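# Put the alphabet block into the child's toy box

## Task

Place the alphabet block inside the daughter's toy box so it is still in there after the robot lets go, without anything ending up off the table.

## Robot and tools

Robot: two arms, left_arm and right_arm, each ending in a two-finger gripper. Fingers point along the gripper's +z axis and separate along its y axis. end_effector_position is the spot between the finger pads, roughly 1 cm short of the tips. A two-camera stand sits behind the arms; a loose object may occasionally get nudged by an outside push.

Frames: the scene frame has its origin at table-top height, midway between the arms' nominal bases, +x pointing out over the table, +z up, and left_arm on the +y side (image left/right does not follow this). Actual bases: left_arm at (+0.033, +0.232, +0.014) m, quat_wxyz (+1.000, 0, 0, +0.002); right_arm at (-0.009, -0.263, +0.001) m, quat_wxyz (+1.000, 0, 0, 0). Every hand pose, target and wrist-camera pose is given in that arm's own base frame; the table and fixed cameras use the scene frame. Reported hand positions may be off by a few cm, more at long reach.

Row format (used by both motion tools): 16 numbers, left_arm first then right_arm, each as x, y, z, qw, qx, qy, qz, opening. x, y, z are an absolute gripper position in metres in that arm's base frame; the quaternion is an absolute orientation, w first. Opening runs -1 (shut) to +1 (fully open, 0.094 m). Always fill all 16, even when one arm idles. To keep an arm still, resend the exact pose and opening from the latest result before it started resting. To hold an orientation, repeat the same quaternion rather than copying the drifting reported one.

execute_actions: actions is a list of actions; each action is a table of at most 15 rows, one per 1/30 s control step, lasting 0.5 s; a short table repeats its last row. A target more than 0.6 m from the gripper's current position along any gripper axis gets the action refused for both arms; if the first action fails this against the last reported state, the whole call is refused. cameras: list of names, ["all"], [] for none; by default images only when actions is empty. Results include end_effector_position samples at some steps.

move: target is one row or a list of up to 15 rows; each gripper travels in a straight line from its Hand target toward each row in turn. speed: m/s, 0.002 to 2.9, default 0.25 (rotation up to twice that in rad/s), one value or one per target. blend: corner rounding radius in m for lists; 0 means stop at each. opening_speed: per second on the -1..+1 scale, at least 0.2; use it to close gently. grip_force: newtons per pad, 10 to 50, one value or one per arm; it persists, and lower values close slowly. blocking=false returns after about 0.5 s while motion continues; a new move takes over. Moves cap at 10 s. Paths ignore obstacles and the other arm. The result adds a move: line — done, off_target, moving, held, fault — plus limits=paced (pose clipped) or limits=held (steps withheld). An arm not named is done (within 10 mm and 2 degrees).

wait: seconds 0 to 10; arms keep their last command, and a running move goes on. stop: brakes the running move. zoom_image: camera (cam_high, cam_low, cam_left_wrist, cam_right_wrist) and region [x0, y0, x1, y1] in pixels from the top-left, at most 504 by 504; only on the newest images. finished_scene: ends the scene for good (scene 1, optional); the block must remain in the box on its own.

Controller behaviour: each step the commanded orientation is limited to 40 degrees from the measured one, and position wins over orientation if both cannot be met. The result's Hand target shows where the arm is actually being driven, which may fall short, so send the remainder next. Tool commands lists present gripper commands. Friction and load can leave a gripper a few cm off target with no contact involved.

Gripping: grip_measured uses the opening scale; the last Joint positions number per arm is the opening in metres. Empty, it may read up to about 2.5 mm wide. Closed on a hard part it reads somewhat below the part's width. Force rises as you command below first contact, then jumps to the limit. To release, command well above grip_measured.

Other result lines: Joint positions, Joint torques (positive toward larger joint values; numbers 1-3 wrap at ±28 N m), Joint velocities (may be omitted when all are noise), Motor temperatures. MOTOR HOT appears at 75 °C; at 90 °C an over-temperature fault folds that arm and it stays idle; at 100 °C it goes limp. Avoid long stretched holds or pushing at unreachable poses. Joint ranges (rad): waist -2.618 to 3.054, shoulder 0 to 3.142, elbow 0 to 3.142 (straight at 2.901), wrist pitch -1.571 to 1.571, wrist yaw -1.571 to 1.571, wrist roll -2.094 to 2.094.

Cameras: cam_high, cam_low, cam_left_wrist, cam_right_wrist, each 504x504; calibrations are approximate, and wrist images may lag arm motion.

Avoid: any contact between the two arms, including one gripper closing on the other's fingers; fast approaches and targets far past contact; hard strikes on fixed or heavy objects; dropping the block from height or releasing it while moving; anything leaving the table; strain on wrist camera cables; paths passing close to an arm's own base (route around it); quick moves with a nearly straight arm.

Each tool is called as name(argument=value, ...), one argument or row to a line, values as JSON.

## Session

I'll start by looking at the scene.

execute_actions(
  actions=[],
  cameras=["all"],
)

Scene clock: 0.00 s.
left_arm: end_effector_position=(+0.3895, +0.0250, +0.1003) grip_measured=+1.000 end_effector_quat_wxyz=(+0.580, -0.089, +0.809, +0.035) | right_arm: end_effector_position=(+0.3981, -0.0428, +0.1273) grip_measured=+1.000 end_effector_quat_wxyz=(+0.627, +0.101, +0.763, -0.117)
Joint positions: left_arm=[-0.022 1.5 0.344 0.82 -0.182 -0.112 0.094] | right_arm=[0.049 1.564 0.355 1.009 0.358 0.017 0.094]
Joint velocities: within noise
Joint torques (N m): no reading
Motor temperatures (°C): left_arm=[27 28 31 29 27 26 26] | right_arm=[26 27 29 29 28 27 28]
Heat: left arm: 31 °C; right arm: 29 °C.
Hand target: left_arm +0.3935, +0.0251, +0.1107; +0.593, -0.090, +0.799, +0.034 | right_arm +0.3981, -0.0430, +0.1267; +0.625, +0.101, +0.765, -0.118
Tool commands: left_gripper/opening=+1.0 right_gripper/opening=+1.0

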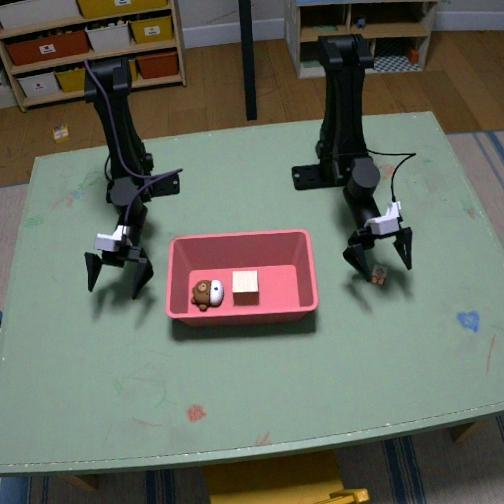

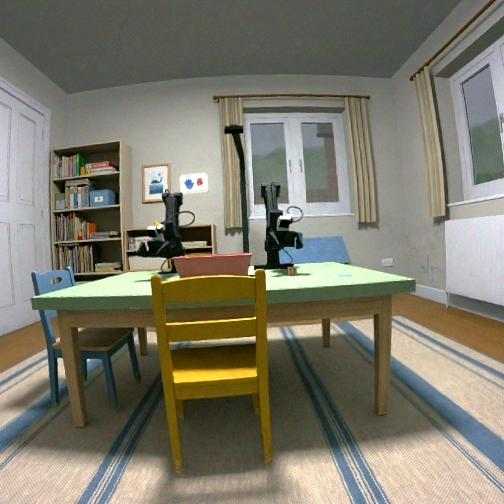

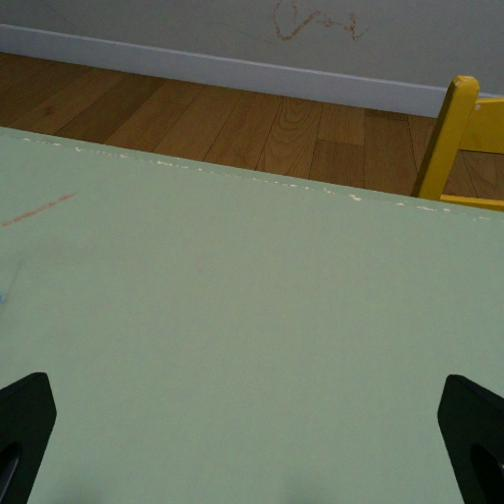

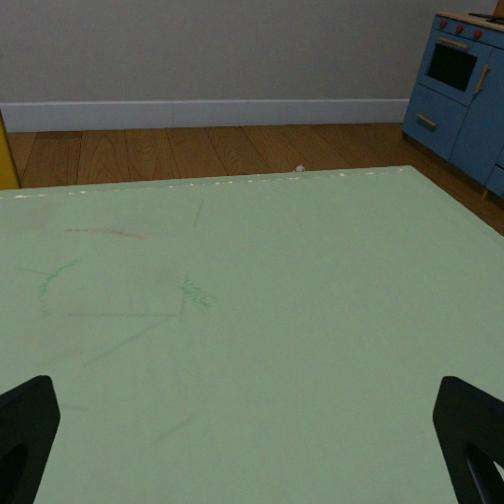

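zoom_image(
  camera="cam_high",
  region=[330, 220, 430, 320],
)

zoom_image(
  camera="cam_high",
  region=[150, 210, 340, 340],
)

zoom_image(
  camera="cam_low",
  region=[120, 180, 340, 300],
)

Scaled by 5.040 from the camera's 504x504 image, which has a finer 720x720 frame.

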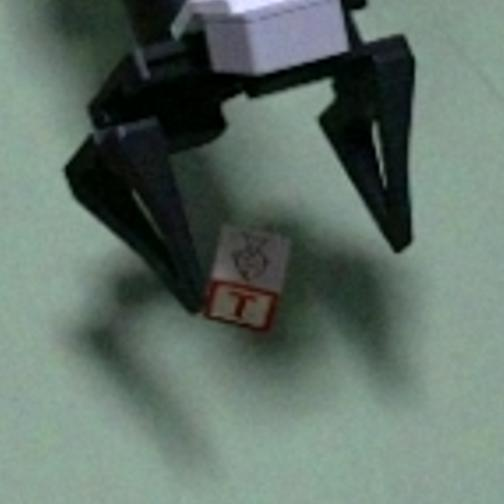

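Scaled by 2.653 from the camera's 504x504 image, which has a finer 720x720 frame.

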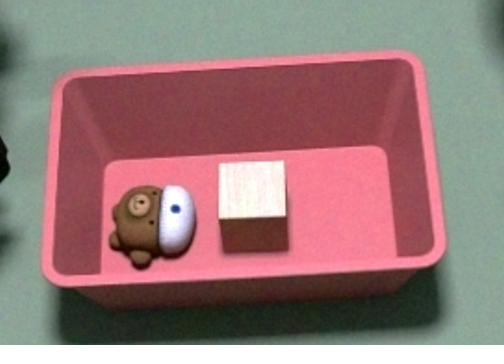

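Scaled by 2.291 from the camera's 504x504 image, which has a finer 720x720 frame.

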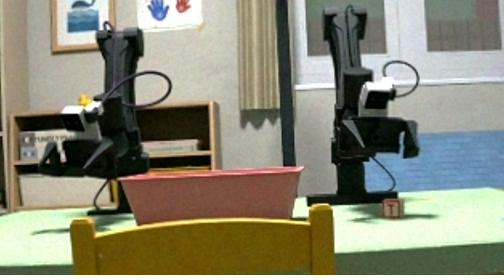

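zoom_image(
  camera="cam_high",
  region=[360, 255, 400, 295],
)

zoom_image(
  camera="cam_low",
  region=[240, 220, 320, 300],
)

zoom_image(
  camera="cam_high",
  region=[330, 180, 430, 280],
)

Scaled by 12.600 from the camera's 504x504 image, which has a finer 720x720 frame.

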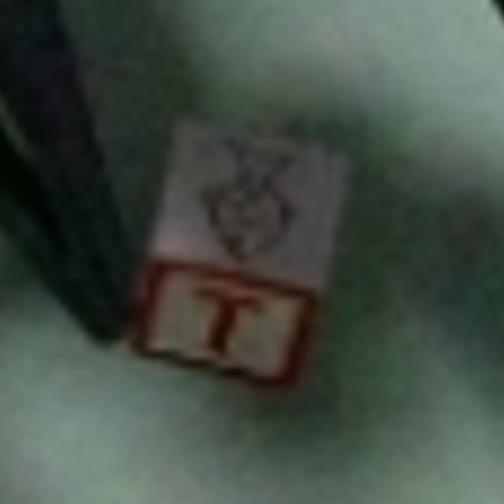

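Scaled by 6.300 from the camera's 504x504 image, which has a finer 720x720 frame.

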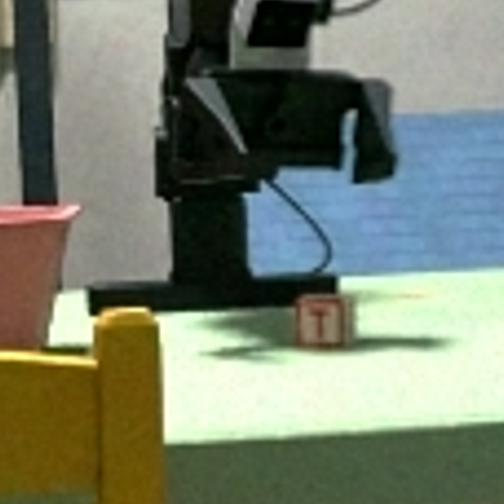

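Scaled by 5.040 from the camera's 504x504 image, which has a finer 720x720 frame.

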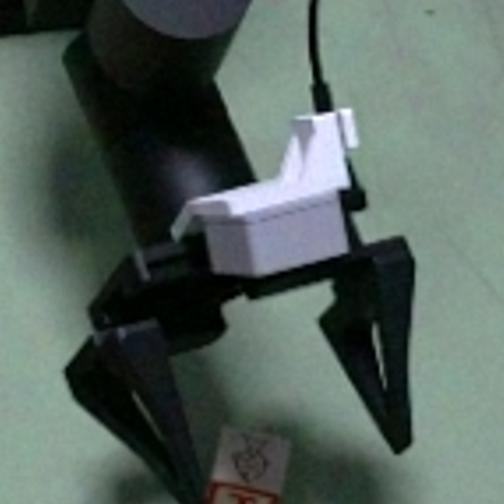

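move(
  target=[0.325, 0.036, 0.19, 0.1279, 0.1977, 0.9715, -0.0260, 1.0, 0.3981, -0.0428, 0.1273, 0.627, 0.101, 0.763, -0.117, 1.0],
  speed=0.3,
  cameras=["cam_high", "cam_low", "cam_left_wrist"],
)

Scene clock: 9.67 s.
left_arm: end_effector_position=(+0.3198, +0.0328, +0.1819) grip_measured=+1.000 end_effector_quat_wxyz=(+0.118, +0.196, +0.973, -0.033) | right_arm: end_effector_position=(+0.3981, -0.0428, +0.1273) grip_measured=+1.000 end_effector_quat_wxyz=(+0.627, +0.101, +0.763, -0.117)
Joint positions: left_arm=[0.183 1.584 1.516 -1.306 0.149 0.565 0.094] | right_arm=[0.049 1.564 0.355 1.009 0.358 0.017 0.094]
Joint torques (N m): left_arm=[0.44 -5.79 7.46 0.42 0.07 0.06] | right_arm=[-0.01 -4.29 4.7 2.17 0.08 0.01]
Heat: left arm: 32 °C; right arm: 31 °C.
Hand target: left_arm +0.3248, +0.0359, +0.1899; +0.128, +0.198, +0.972, -0.026 | right_arm +0.3981, -0.0428, +0.1273; +0.627, +0.101, +0.763, -0.117
Off the commanded pose: left_arm 0.010 m, 1 deg | right_arm 0.000 m, 0 deg.
move: done
camera_calibration:
cam_left_wrist: T_world_to_cam=[[-0.386013, -0.922365, 0.0154079, 0.149426], [-0.906224, 0.382276, 0.180618, 0.282135], [-0.172486, 0.0557581, -0.983433, 0.323884], [0, 0, 0, 1]] pos_world=[0.369224, 0.0119128, 0.265256]
Images, in order (width x height): cam_high 504x504, cam_low 504x504, cam_left_wrist 504x504.

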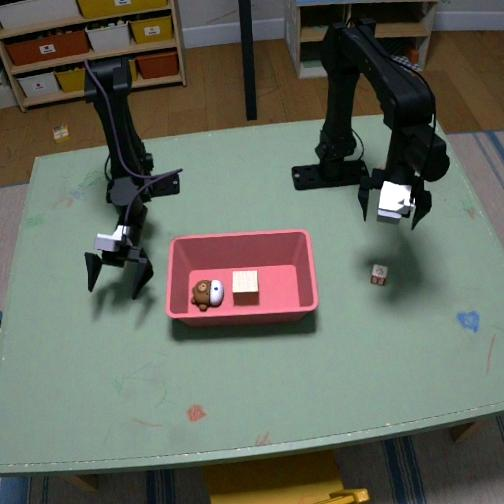

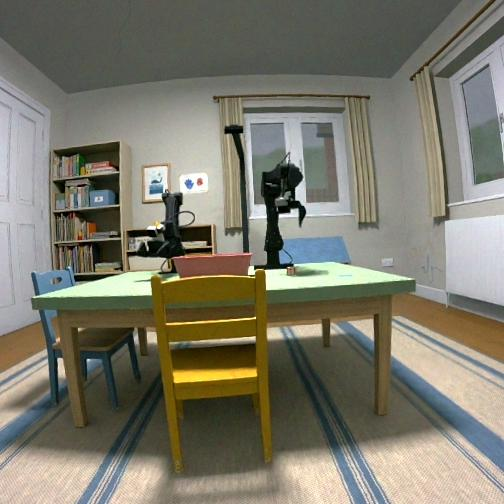

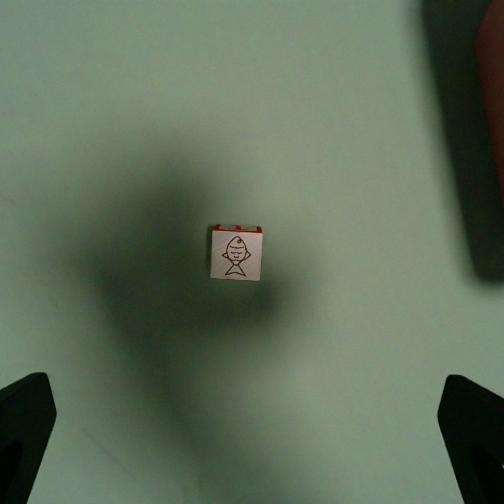

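zoom_image(
  camera="cam_left_wrist",
  region=[190, 205, 290, 305],
)

zoom_image(
  camera="cam_high",
  region=[360, 255, 400, 295],
)

zoom_image(
  camera="cam_high",
  region=[340, 150, 460, 270],
)

zoom_image(
  camera="cam_low",
  region=[230, 140, 350, 290],
)

Scaled by 5.040 from the camera's 504x504 image, which has a finer 720x720 frame.

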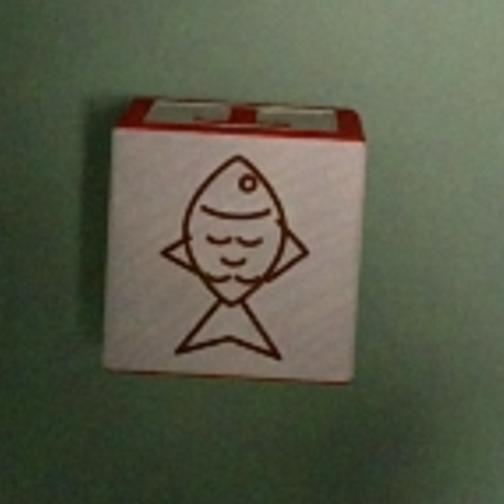

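Scaled by 12.600 from the camera's 504x504 image, which has a finer 720x720 frame.

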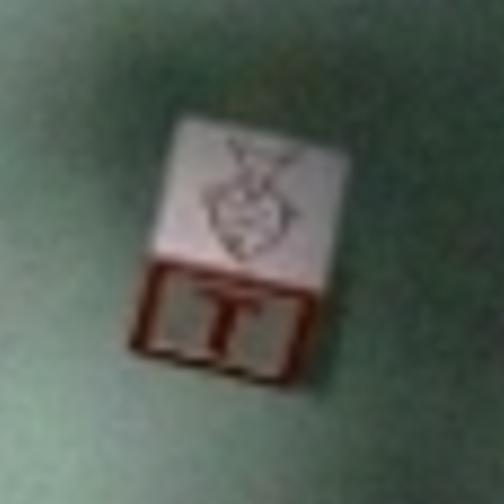

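Scaled by 4.200 from the camera's 504x504 image, which has a finer 720x720 frame.

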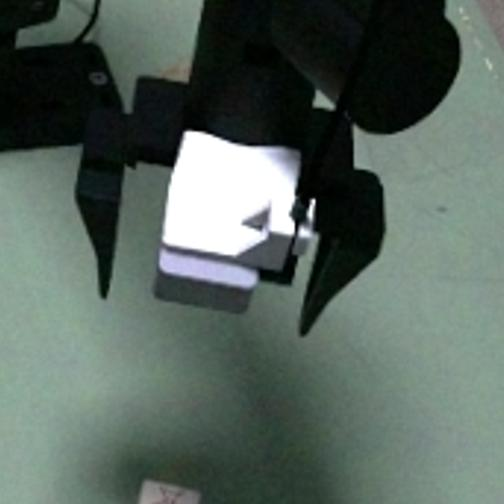

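Scaled by 3.360 from the camera's 504x504 image, which has a finer 720x720 frame.

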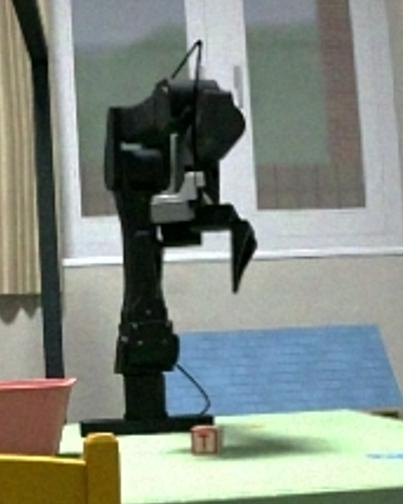

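move(
  target=[0.330, 0.0394, 0.068, 0.1273, 0.2188, 0.9670, -0.0288, 1.0, 0.3981, -0.0428, 0.1273, 0.627, 0.101, 0.763, -0.117, 1.0],
  speed=0.15,
  cameras=["cam_high", "cam_low", "cam_left_wrist"],
)

Scene clock: 12.50 s.
left_arm: end_effector_position=(+0.3264, +0.0373, +0.0673) grip_measured=+1.000 end_effector_quat_wxyz=(+0.119, +0.219, +0.968, -0.030) | right_arm: end_effector_position=(+0.3981, -0.0428, +0.1273) grip_measured=+1.000 end_effector_quat_wxyz=(+0.627, +0.101, +0.763, -0.117)
Joint positions: left_arm=[0.192 1.637 1.112 -0.851 0.149 0.622 0.094] | right_arm=[0.049 1.564 0.355 1.009 0.358 0.017 0.094]
Joint torques (N m): left_arm=[0.77 -6.61 4.82 0.7 0.17 0.06] | right_arm=[-0.05 -4.33 4.64 2.16 0.05 0.02]
Heat: left arm: 32 °C; right arm: 32 °C.
Hand target: left_arm +0.3300, +0.0393, +0.0681; +0.127, +0.219, +0.967, -0.029 | right_arm +0.3981, -0.0428, +0.1273; +0.627, +0.101, +0.763, -0.117
Off the commanded pose: left_arm 0.004 m, 1 deg | right_arm 0.000 m, 0 deg.
move: done
camera_calibration:
cam_left_wrist: T_world_to_cam=[[-0.427604, -0.903963, 0.00236907, 0.171691], [-0.888824, 0.420917, 0.181163, 0.29989], [-0.164761, 0.0753601, -0.98345, 0.208832], [0, 0, 0, 1]] pos_world=[0.374373, 0.0132356, 0.15064]
Images, in order (width x height): cam_high 504x504, cam_low 504x504, cam_left_wrist 504x504.

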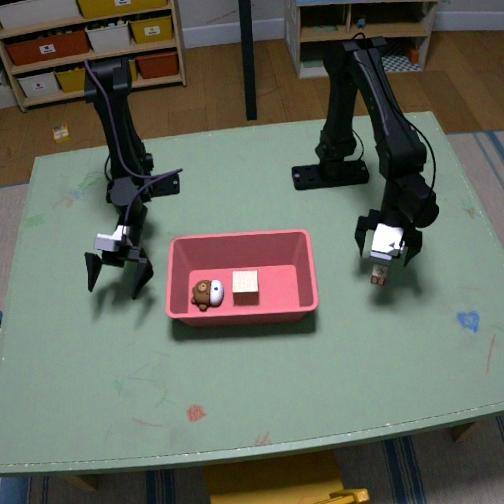

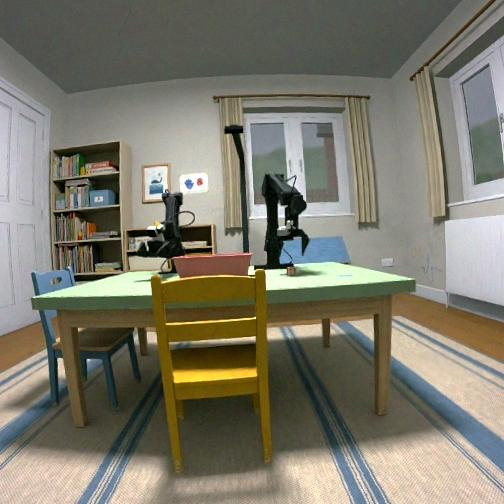

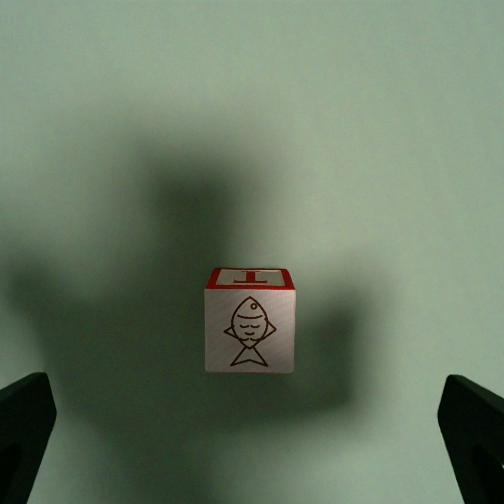

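move(
  target=[0.3316, 0.0374, 0.0305, 0.1273, 0.2188, 0.9670, -0.0288, 1.0, 0.3981, -0.0428, 0.1273, 0.627, 0.101, 0.763, -0.117, 1.0],
  speed=0.1,
  cameras=["cam_high", "cam_low", "cam_left_wrist"],
)

zoom_image(
  camera="cam_low",
  region=[230, 180, 350, 300],
)

Scene clock: 14.43 s.
left_arm: end_effector_position=(+0.3283, +0.0377, +0.0309) grip_measured=+1.000 end_effector_quat_wxyz=(+0.121, +0.219, +0.968, -0.029) | right_arm: end_effector_position=(+0.3981, -0.0428, +0.1273) grip_measured=+1.000 end_effector_quat_wxyz=(+0.627, +0.101, +0.763, -0.117)
Joint positions: left_arm=[0.192 1.69 1.016 -0.696 0.149 0.622 0.094] | right_arm=[0.049 1.564 0.355 1.009 0.358 0.017 0.094]
Joint torques (N m): left_arm=[0.01 -6.63 4.52 0.67 0.17 0] | right_arm=[-0.02 -4.3 4.7 2.14 0.05 0]
Heat: left arm: 32 °C; right arm: 32 °C.
Hand target: left_arm +0.3315, +0.0373, +0.0306; +0.127, +0.219, +0.967, -0.029 | right_arm +0.3981, -0.0428, +0.1273; +0.627, +0.101, +0.763, -0.117
Off the commanded pose: left_arm 0.003 m, 1 deg | right_arm 0.000 m, 0 deg.
move: done
camera_calibration:
cam_left_wrist: T_world_to_cam=[[-0.42769, -0.903925, -0.000358938, 0.17307], [-0.889588, 0.420836, 0.177566, 0.308437], [-0.160355, 0.0762625, -0.984109, 0.171872], [0, 0, 0, 1]] pos_world=[0.375963, 0.0135337, 0.114435]
Images, in order (width x height): cam_high 504x504, cam_low 504x504, cam_left_wrist 504x504.

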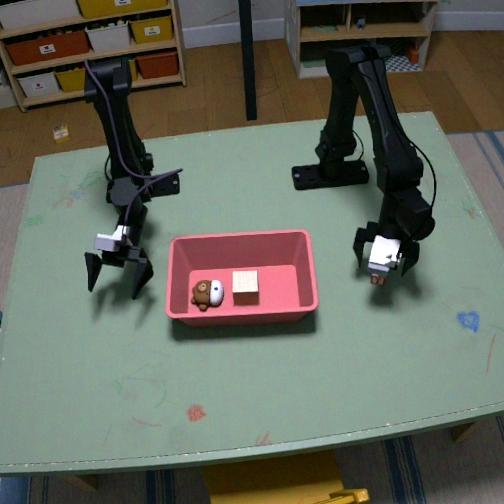

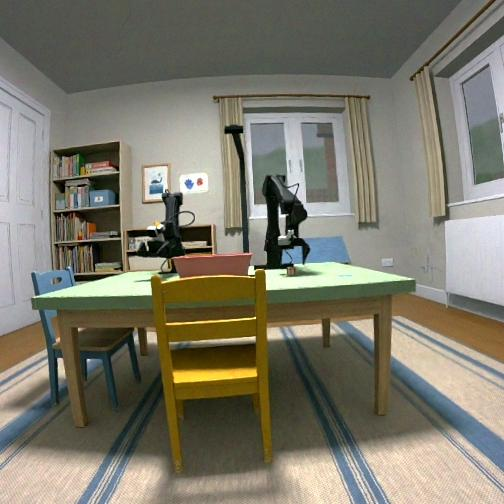

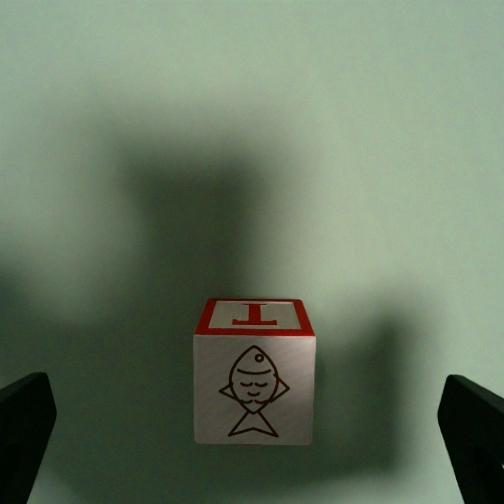

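Scaled by 4.200 from the camera's 504x504 image, which has a finer 720x720 frame.

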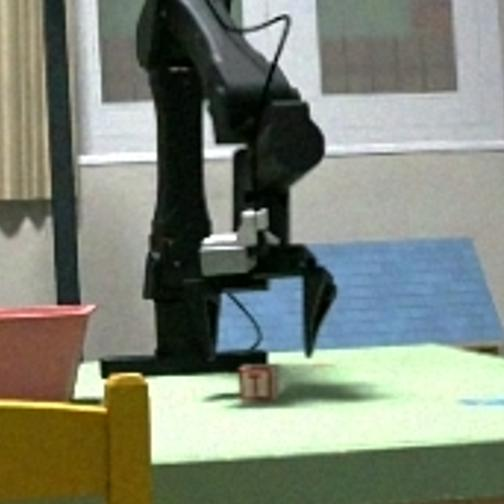

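move(
  target=[
    [0.3314, 0.0352, 0.0112, 0.1273, 0.2188, 0.9670, -0.0288, 1.0, 0.3981, -0.0428, 0.1273, 0.627, 0.101, 0.763, -0.117, 1.0],
    [0.3314, 0.0352, 0.0112, 0.1273, 0.2188, 0.9670, -0.0288, -0.1, 0.3981, -0.0428, 0.1273, 0.627, 0.101, 0.763, -0.117, 1.0],
  ],
  speed=0.08,
  cameras=["cam_high", "cam_low", "cam_left_wrist"],
)

zoom_image(
  camera="cam_low",
  region=[230, 180, 350, 300],
)

Scene clock: 16.67 s.
left_arm: end_effector_position=(+0.3287, +0.0377, +0.0126) grip_measured=-0.098 end_effector_quat_wxyz=(+0.123, +0.218, +0.968, -0.028) | right_arm: end_effector_position=(+0.3981, -0.0428, +0.1273) grip_measured=+1.000 end_effector_quat_wxyz=(+0.627, +0.101, +0.763, -0.117)
Joint positions: left_arm=[0.192 1.722 0.97 -0.614 0.149 0.62 0.042] | right_arm=[0.049 1.564 0.355 1.009 0.358 0.017 0.094]
Joint torques (N m): left_arm=[-0.65 -6.56 4.26 0.7 0.15 -0.05] | right_arm=[-0.05 -4.26 4.67 2.18 0.07 -0.01]
Heat: left arm: 32 °C; right arm: 33 °C.
Hand target: left_arm +0.3313, +0.0351, +0.0112; +0.127, +0.219, +0.967, -0.029 | right_arm +0.3981, -0.0428, +0.1273; +0.627, +0.101, +0.763, -0.117
Off the commanded pose: left_arm 0.004 m, 1 deg | right_arm 0.000 m, 0 deg.
move: done
camera_calibration:
cam_left_wrist: T_world_to_cam=[[-0.425304, -0.905048, -0.00224071, 0.17258], [-0.891374, 0.418447, 0.174225, 0.312696], [-0.156744, 0.0760957, -0.984703, 0.152658], [0, 0, 0, 1]] pos_world=[0.376057, 0.0137302, 0.09623]
Images, in order (width x height): cam_high 504x504, cam_low 504x504, cam_left_wrist 504x504.

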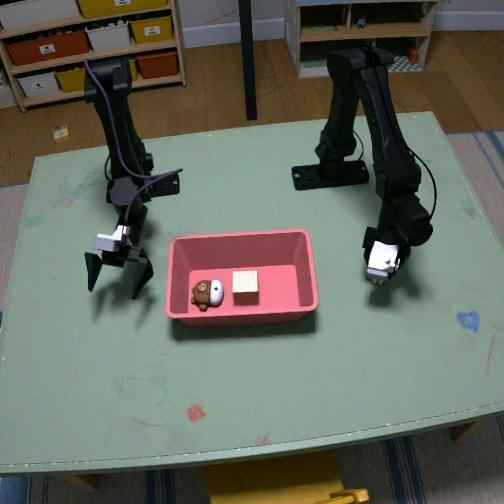

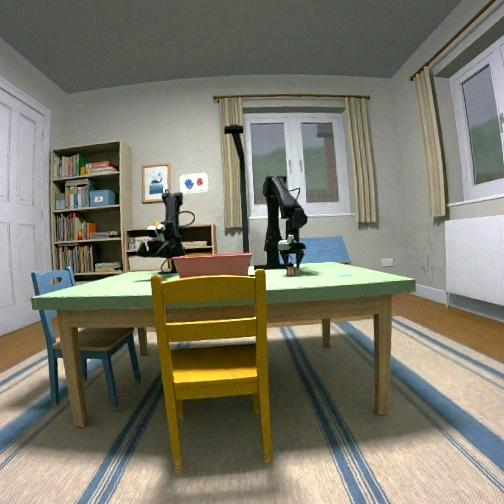

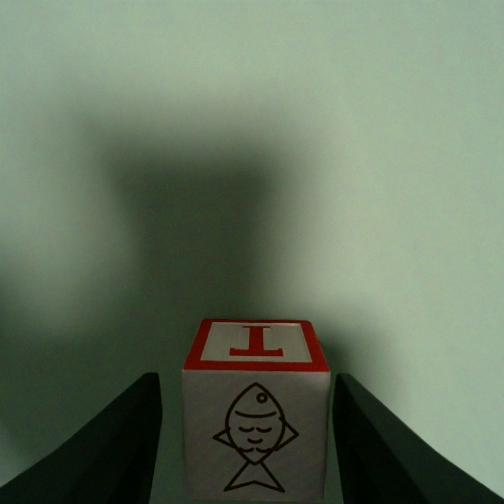

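Scaled by 4.200 from the camera's 504x504 image, which has a finer 720x720 frame.

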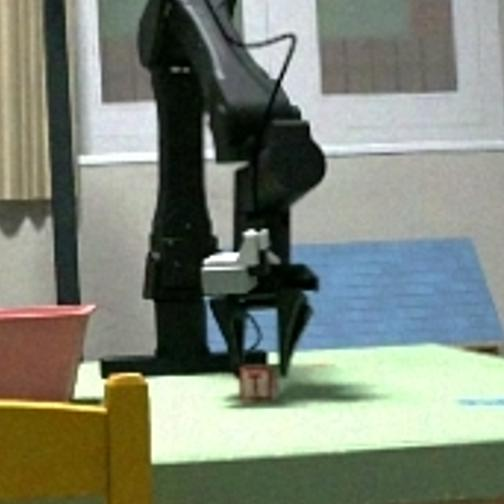

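move(
  target=[0.3314, 0.0352, 0.0112, 0.1273, 0.2188, 0.9670, -0.0288, -0.55, 0.3981, -0.0428, 0.1273, 0.627, 0.101, 0.763, -0.117, 1.0],
  speed=0.1,
  grip_force=22,
  cameras=["cam_high", "cam_left_wrist"],
)

Scene clock: 17.93 s.
left_arm: end_effector_position=(+0.3288, +0.0378, +0.0126) grip_measured=-0.330 end_effector_quat_wxyz=(+0.123, +0.218, +0.968, -0.028) | right_arm: end_effector_position=(+0.3981, -0.0428, +0.1273) grip_measured=+1.000 end_effector_quat_wxyz=(+0.627, +0.101, +0.763, -0.117)
Joint positions: left_arm=[0.192 1.722 0.97 -0.614 0.149 0.62 0.031] | right_arm=[0.049 1.564 0.355 1.009 0.358 0.017 0.094]
Joint torques (N m): left_arm=[-0.75 -6.65 4.25 0.68 0.16 -0.03] | right_arm=[0.02 -4.23 4.74 2.17 0.05 -0.03]
Heat: left arm: 32 °C; right arm: 33 °C.
Hand target: left_arm +0.3314, +0.0351, +0.0112; +0.127, +0.219, +0.967, -0.029 | right_arm +0.3981, -0.0428, +0.1273; +0.627, +0.101, +0.763, -0.117
Off the commanded pose: left_arm 0.004 m, 1 deg | right_arm 0.000 m, 0 deg.
grip_force (N): 22, 22
move: done
camera_calibration:
cam_left_wrist: T_world_to_cam=[[-0.425293, -0.905052, -0.0024154, 0.172593], [-0.891447, 0.418436, 0.173874, 0.31274], [-0.156355, 0.0761009, -0.984765, 0.152615], [0, 0, 0, 1]] pos_world=[0.376056, 0.0137301, 0.0963295]
Images, in order (width x height): cam_high 504x504, cam_left_wrist 504x504.

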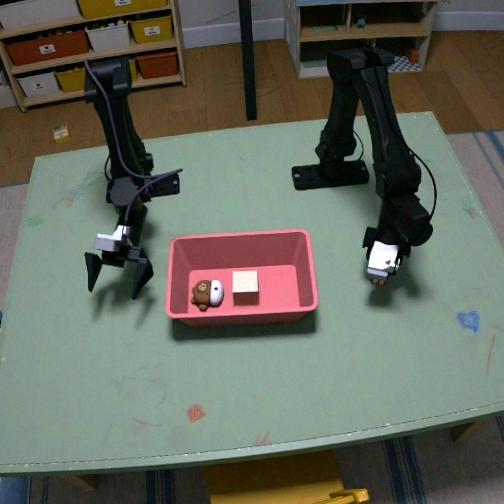

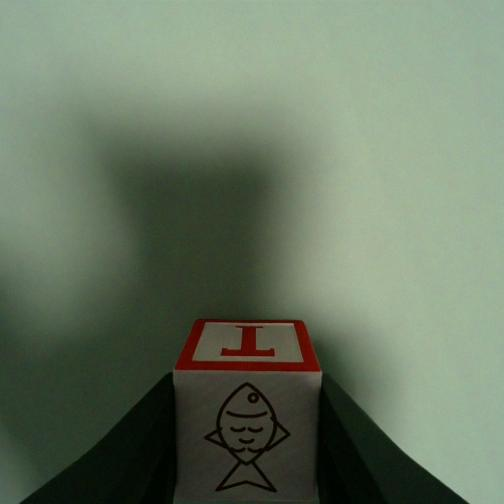

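move(
  target=[
    [0.3314, 0.0365, 0.045, 0.1273, 0.2188, 0.9670, -0.0288, -0.55, 0.3981, -0.0428, 0.1273, 0.627, 0.101, 0.763, -0.117, 1.0],
    [0.334, 0.020, 0.155, 0.1183, 0.4190, 0.8986, -0.0552, -0.55, 0.3981, -0.0428, 0.1273, 0.627, 0.101, 0.763, -0.117, 1.0],
    [0.329, -0.195, 0.175, 0.0882, 0.7310, 0.6698, -0.0962, -0.55, 0.3981, -0.0428, 0.1273, 0.627, 0.101, 0.763, -0.117, 1.0],
  ],
  speed=[0.12, 0.3, 0.35],
  blend=[0.02, 0.04, 0],
  cameras=["cam_high", "cam_low", "cam_left_wrist"],
)

Scene clock: 22.37 s.
left_arm: end_effector_position=(+0.3266, -0.1912, +0.1685) grip_measured=-0.331 end_effector_quat_wxyz=(+0.078, +0.730, +0.673, -0.090) | right_arm: end_effector_position=(+0.3981, -0.0428, +0.1273) grip_measured=+1.000 end_effector_quat_wxyz=(+0.627, +0.101, +0.763, -0.117)
Joint positions: left_arm=[-0.425 1.92 1.867 -1.443 0.227 1.218 0.031] | right_arm=[0.049 1.564 0.355 1.009 0.358 0.017 0.094]
Joint torques (N m): left_arm=[0.25 -8.23 7.04 0.11 0.35 0.1] | right_arm=[-0.05 -4.27 4.6 2.19 0.06 0]
Heat: left arm: 33 °C; right arm: 33 °C.
Hand target: left_arm +0.3289, -0.1949, +0.1750; +0.088, +0.731, +0.670, -0.096 | right_arm +0.3981, -0.0428, +0.1273; +0.627, +0.101, +0.763, -0.117
Off the commanded pose: left_arm 0.008 m, 1 deg | right_arm 0.000 m, 0 deg.
grip_force (N): 22, 22
move: done; blend cut to 0.0169 m at target 1
camera_calibration:
cam_left_wrist: T_world_to_cam=[[-0.996959, 0.0778293, 0.00402895, 0.338377], [0.0772045, 0.979257, 0.187336, 0.168075], [0.0106348, 0.187077, -0.982288, 0.289423], [0, 0, 0, 1]] pos_world=[0.321294, -0.245069, 0.251447]
Images, in order (width x height): cam_high 504x504, cam_low 504x504, cam_left_wrist 504x504.

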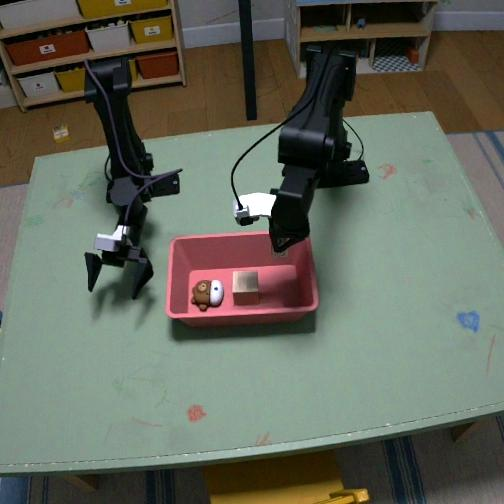

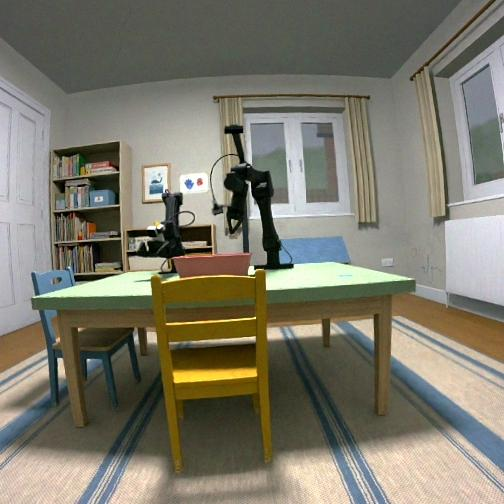

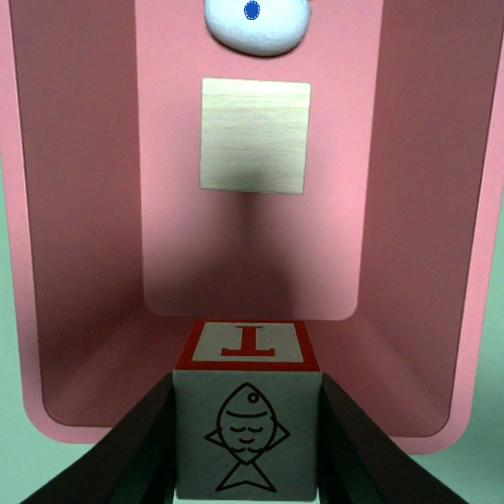

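zoom_image(
  camera="cam_high",
  region=[210, 150, 330, 270],
)

zoom_image(
  camera="cam_low",
  region=[170, 120, 310, 290],
)

Scaled by 4.200 from the camera's 504x504 image, which has a finer 720x720 frame.

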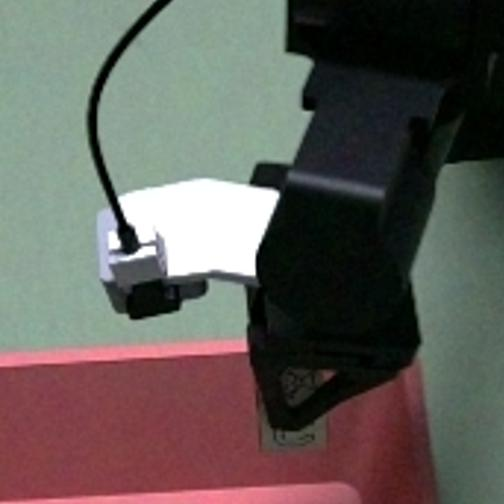

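Scaled by 2.965 from the camera's 504x504 image, which has a finer 720x720 frame.

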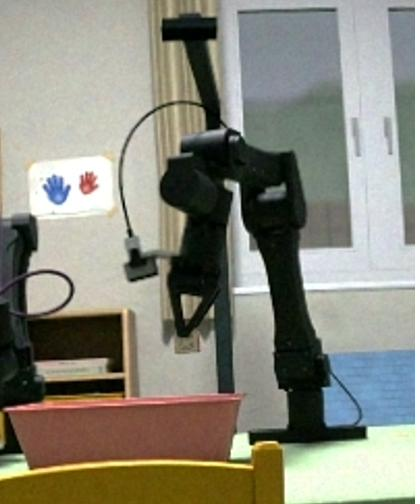

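move(
  target=[0.329, -0.199, 0.036, 0.0882, 0.7310, 0.6698, -0.0962, -0.55, 0.3981, -0.0428, 0.1273, 0.627, 0.101, 0.763, -0.117, 1.0],
  speed=0.15,
  cameras=["cam_high", "cam_low", "cam_left_wrist"],
)

zoom_image(
  camera="cam_high",
  region=[210, 180, 350, 320],
)

zoom_image(
  camera="cam_low",
  region=[160, 160, 300, 290],
)

Scene clock: 25.47 s.
left_arm: end_effector_position=(+0.3291, -0.1924, +0.0346) grip_measured=-0.331 end_effector_quat_wxyz=(+0.079, +0.730, +0.673, -0.090) | right_arm: end_effector_position=(+0.3981, -0.0428, +0.1273) grip_measured=+1.000 end_effector_quat_wxyz=(+0.627, +0.101, +0.763, -0.117)
Joint positions: left_arm=[-0.425 1.967 1.394 -0.921 0.227 1.218 0.031] | right_arm=[0.049 1.564 0.355 1.009 0.358 0.017 0.094]
Joint torques (N m): left_arm=[-0.75 -9.03 4.67 0.36 0.34 -0.03] | right_arm=[-0.1 -4.27 4.68 2.17 0.05 -0.02]
Motor temperatures (°C): left_arm=[27 29 33 30 27 26 26] | right_arm=[26 28 31 34 27 27 28]
Heat: left arm: 33 °C; right arm: 34 °C.
Hand target: left_arm +0.3289, -0.1989, +0.0361; +0.088, +0.731, +0.670, -0.096 | right_arm +0.3981, -0.0428, +0.1273; +0.627, +0.101, +0.763, -0.117
Off the commanded pose: left_arm 0.007 m, 1 deg | right_arm 0.000 m, 0 deg.
grip_force (N): 22, 22
move: done
camera_calibration:
cam_left_wrist: T_world_to_cam=[[-0.996933, 0.0782316, 0.00197251, 0.341631], [0.0772298, 0.979472, 0.1862, 0.194296], [0.0126347, 0.185782, -0.98251, 0.157347], [0, 0, 0, 1]] pos_world=[0.32359, -0.246266, 0.117743]
Images, in order (width x height): cam_high 504x504, cam_low 504x504, cam_left_wrist 504x504.

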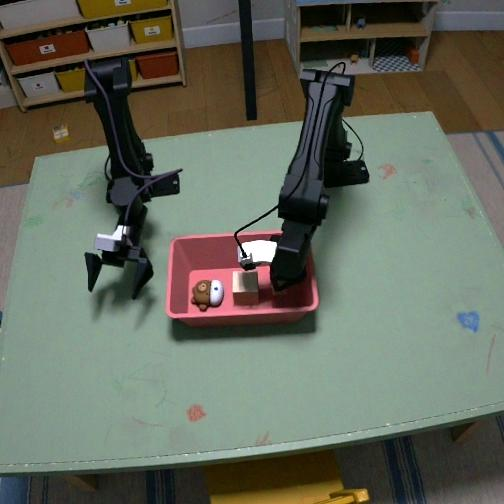

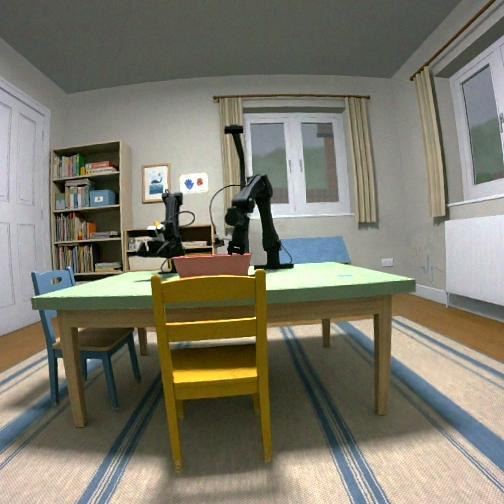

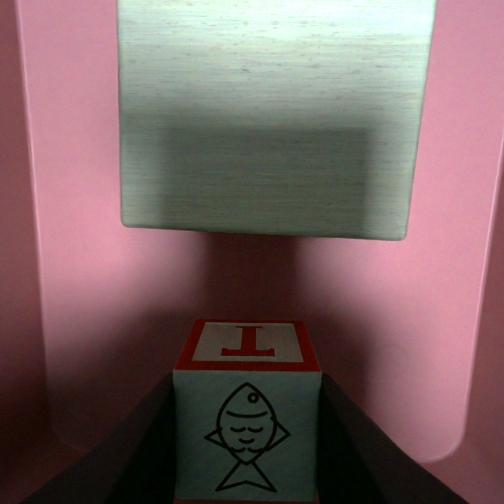

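Scaled by 3.600 from the camera's 504x504 image, which has a finer 720x720 frame.

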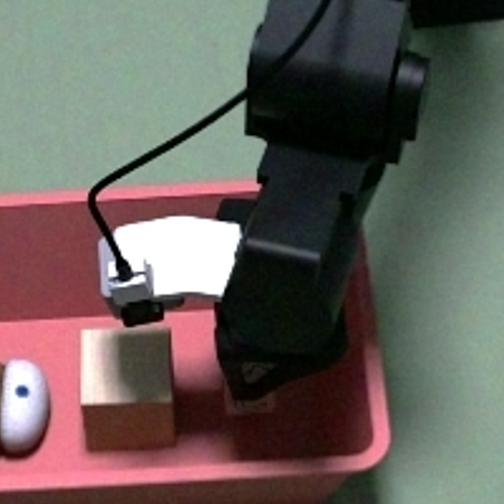

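Scaled by 3.600 from the camera's 504x504 image, which has a finer 720x720 frame.

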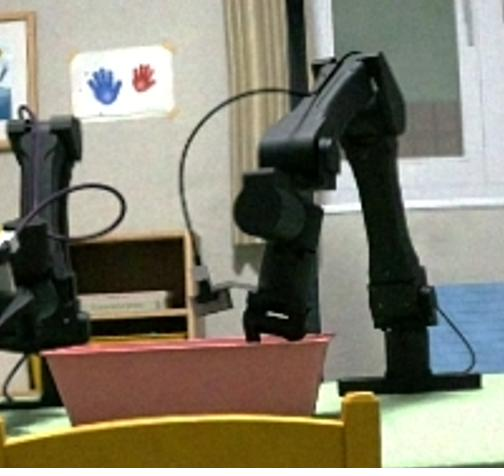

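move(
  target=[0.329, -0.199, 0.0185, 0.0882, 0.7310, 0.6698, -0.0962, -0.55, 0.3981, -0.0428, 0.1273, 0.627, 0.101, 0.763, -0.117, 1.0],
  speed=0.06,
  cameras=["cam_high", "cam_low", "cam_left_wrist"],
)

zoom_image(
  camera="cam_high",
  region=[230, 210, 330, 310],
)

zoom_image(
  camera="cam_low",
  region=[160, 160, 300, 290],
)

Scene clock: 26.90 s.
left_arm: end_effector_position=(+0.3307, -0.1931, +0.0202) grip_measured=-0.331 end_effector_quat_wxyz=(+0.084, +0.730, +0.673, -0.088) | right_arm: end_effector_position=(+0.3981, -0.0428, +0.1273) grip_measured=+1.000 end_effector_quat_wxyz=(+0.627, +0.101, +0.763, -0.117)
Joint positions: left_arm=[-0.425 1.984 1.358 -0.857 0.227 1.218 0.031] | right_arm=[0.049 1.564 0.355 1.009 0.358 0.017 0.094]
Joint torques (N m): left_arm=[-0.79 -8.64 4.37 0.32 0.35 -0.01] | right_arm=[-0.02 -4.31 4.67 2.15 0.05 0]
Heat: left arm: 33 °C; right arm: 34 °C.
Hand target: left_arm +0.3290, -0.1990, +0.0187; +0.088, +0.731, +0.670, -0.096 | right_arm +0.3981, -0.0428, +0.1273; +0.627, +0.101, +0.763, -0.117
Off the commanded pose: left_arm 0.006 m, 1 deg | right_arm 0.000 m, 0 deg.
grip_force (N): 22, 22
move: done
camera_calibration:
cam_left_wrist: T_world_to_cam=[[-0.996912, 0.07822, -0.00697309, 0.343483], [0.0756274, 0.980188, 0.183061, 0.198297], [0.021154, 0.181968, -0.983077, 0.139699], [0, 0, 0, 1]] pos_world=[0.32447, -0.246657, 0.10343]
Images, in order (width x height): cam_high 504x504, cam_low 504x504, cam_left_wrist 504x504.

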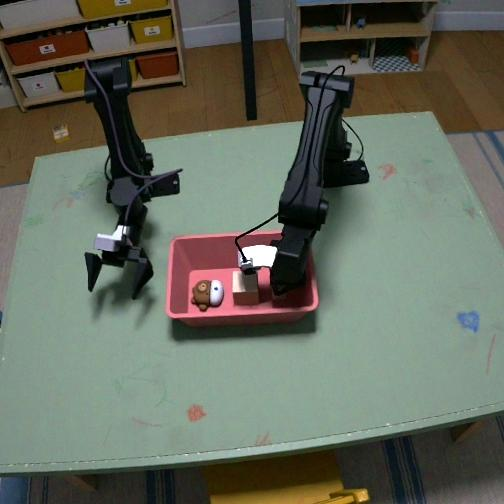

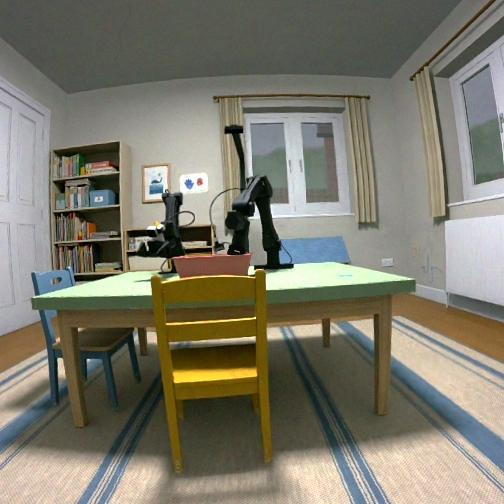

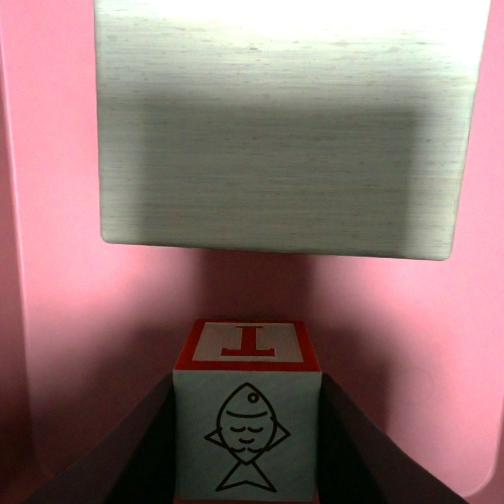

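Scaled by 5.040 from the camera's 504x504 image, which has a finer 720x720 frame.

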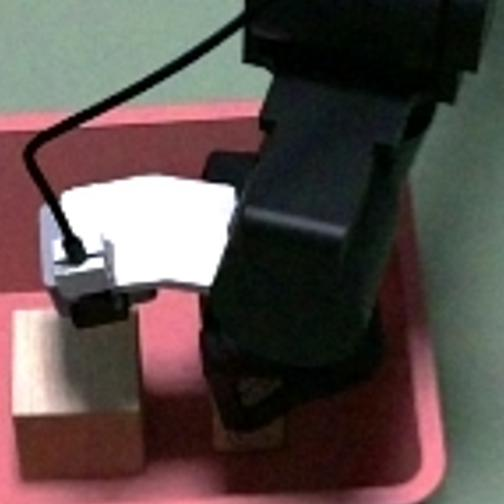

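Scaled by 3.600 from the camera's 504x504 image, which has a finer 720x720 frame.

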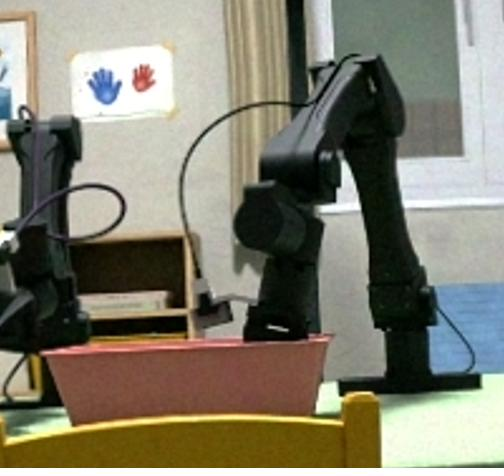

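move(
  target=[0.329, -0.199, 0.0135, 0.0882, 0.7310, 0.6698, -0.0962, -0.55, 0.3981, -0.0428, 0.1273, 0.627, 0.101, 0.763, -0.117, 1.0],
  speed=0.03,
  cameras=["cam_high", "cam_left_wrist"],
)

zoom_image(
  camera="cam_high",
  region=[230, 210, 330, 310],
)

Scene clock: 28.37 s.
left_arm: end_effector_position=(+0.3310, -0.1932, +0.0161) grip_measured=-0.331 end_effector_quat_wxyz=(+0.084, +0.730, +0.672, -0.088) | right_arm: end_effector_position=(+0.3981, -0.0428, +0.1273) grip_measured=+1.000 end_effector_quat_wxyz=(+0.627, +0.101, +0.763, -0.117)
Joint positions: left_arm=[-0.425 1.99 1.348 -0.84 0.227 1.218 0.031] | right_arm=[0.049 1.564 0.355 1.009 0.358 0.017 0.094]
Joint torques (N m): left_arm=[-0.76 -8.44 4.27 0.44 0.35 -0.01] | right_arm=[-0.1 -4.31 4.64 2.19 0.03 -0.01]
Heat: left arm: 33 °C; right arm: 34 °C.
Hand target: left_arm +0.3290, -0.1989, +0.0136; +0.088, +0.731, +0.670, -0.096 | right_arm +0.3981, -0.0428, +0.1273; +0.627, +0.101, +0.763, -0.117
Off the commanded pose: left_arm 0.007 m, 1 deg | right_arm 0.000 m, 0 deg.
grip_force (N): 22, 22
move: done
camera_calibration:
cam_left_wrist: T_world_to_cam=[[-0.996895, 0.0782921, -0.00842847, 0.343807], [0.0754448, 0.980294, 0.182568, 0.199166], [0.022556, 0.181366, -0.983157, 0.135066], [0, 0, 0, 1]] pos_world=[0.324667, -0.246655, 0.0993276]
Images, in order (width x height): cam_high 504x504, cam_left_wrist 504x504.

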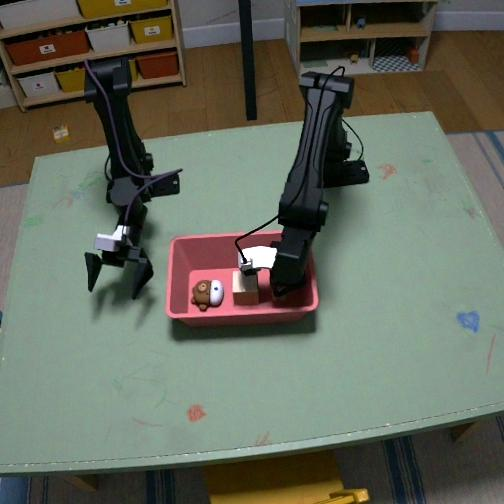

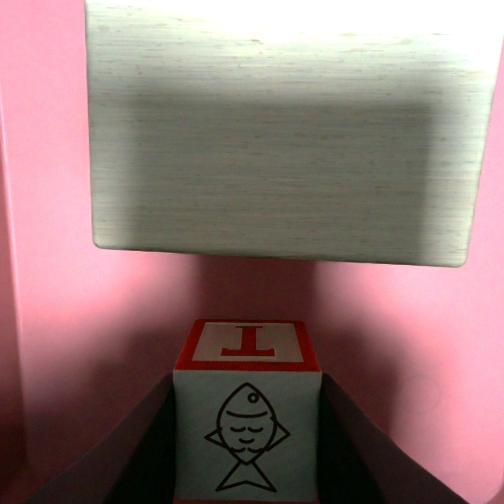

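Scaled by 5.040 from the camera's 504x504 image, which has a finer 720x720 frame.

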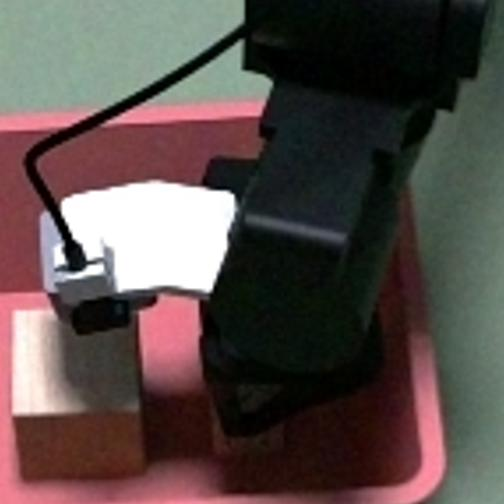

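move(
  target=[0.329, -0.199, 0.0095, 0.0882, 0.7310, 0.6698, -0.0962, -0.55, 0.3981, -0.0428, 0.1273, 0.627, 0.101, 0.763, -0.117, 1.0],
  speed=0.03,
  cameras=["cam_high", "cam_left_wrist"],
)

zoom_image(
  camera="cam_high",
  region=[230, 210, 330, 310],
)

Scene clock: 29.47 s.
left_arm: end_effector_position=(+0.3321, -0.1939, +0.0156) grip_measured=-0.331 end_effector_quat_wxyz=(+0.087, +0.730, +0.672, -0.087) | right_arm: end_effector_position=(+0.3981, -0.0428, +0.1273) grip_measured=+1.000 end_effector_quat_wxyz=(+0.627, +0.101, +0.763, -0.117)
Joint positions: left_arm=[-0.425 1.99 1.345 -0.831 0.228 1.218 0.031] | right_arm=[0.049 1.564 0.355 1.009 0.358 0.017 0.094]
Joint torques (N m): left_arm=[-0.7 -8.1 3.82 0.48 0.38 -0.03] | right_arm=[-0.05 -4.33 4.67 2.17 0.05 0.01]
Heat: left arm: 33 °C; right arm: 34 °C.
Hand target: left_arm +0.3289, -0.1988, +0.0096; +0.088, +0.731, +0.670, -0.096 | right_arm +0.3981, -0.0428, +0.1273; +0.627, +0.101, +0.763, -0.117
Off the commanded pose: left_arm 0.009 m, 1 deg | right_arm 0.000 m, 0 deg.
grip_force (N): 22, 22
move: done
camera_calibration:
cam_left_wrist: T_world_to_cam=[[-0.996825, 0.0783353, -0.0142635, 0.344987], [0.0745122, 0.980896, 0.179699, 0.200299], [0.0280678, 0.178066, -0.983618, 0.132258], [0, 0, 0, 1]] pos_world=[0.325255, -0.247048, 0.0990182]
Images, in order (width x height): cam_high 504x504, cam_left_wrist 504x504.

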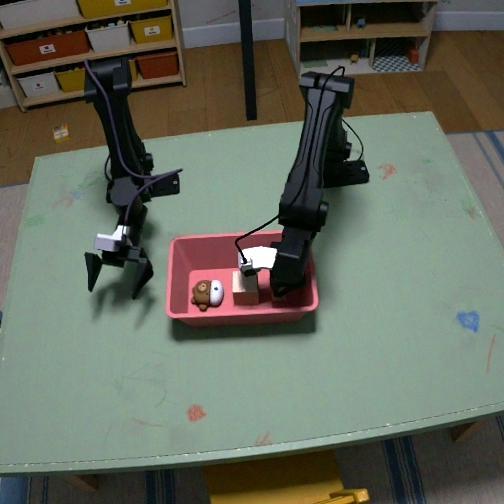

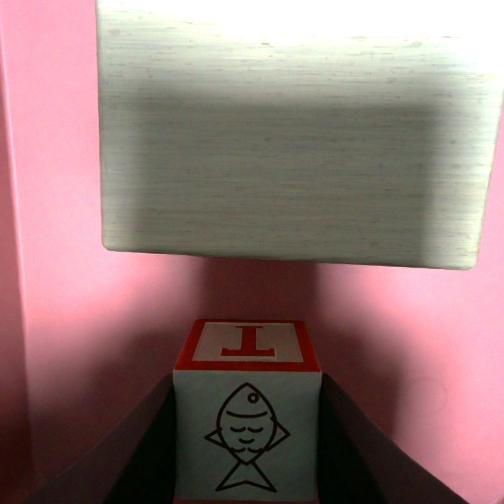

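Scaled by 5.040 from the camera's 504x504 image, which has a finer 720x720 frame.

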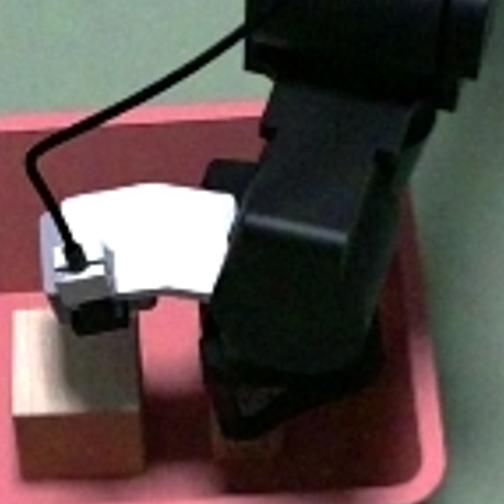

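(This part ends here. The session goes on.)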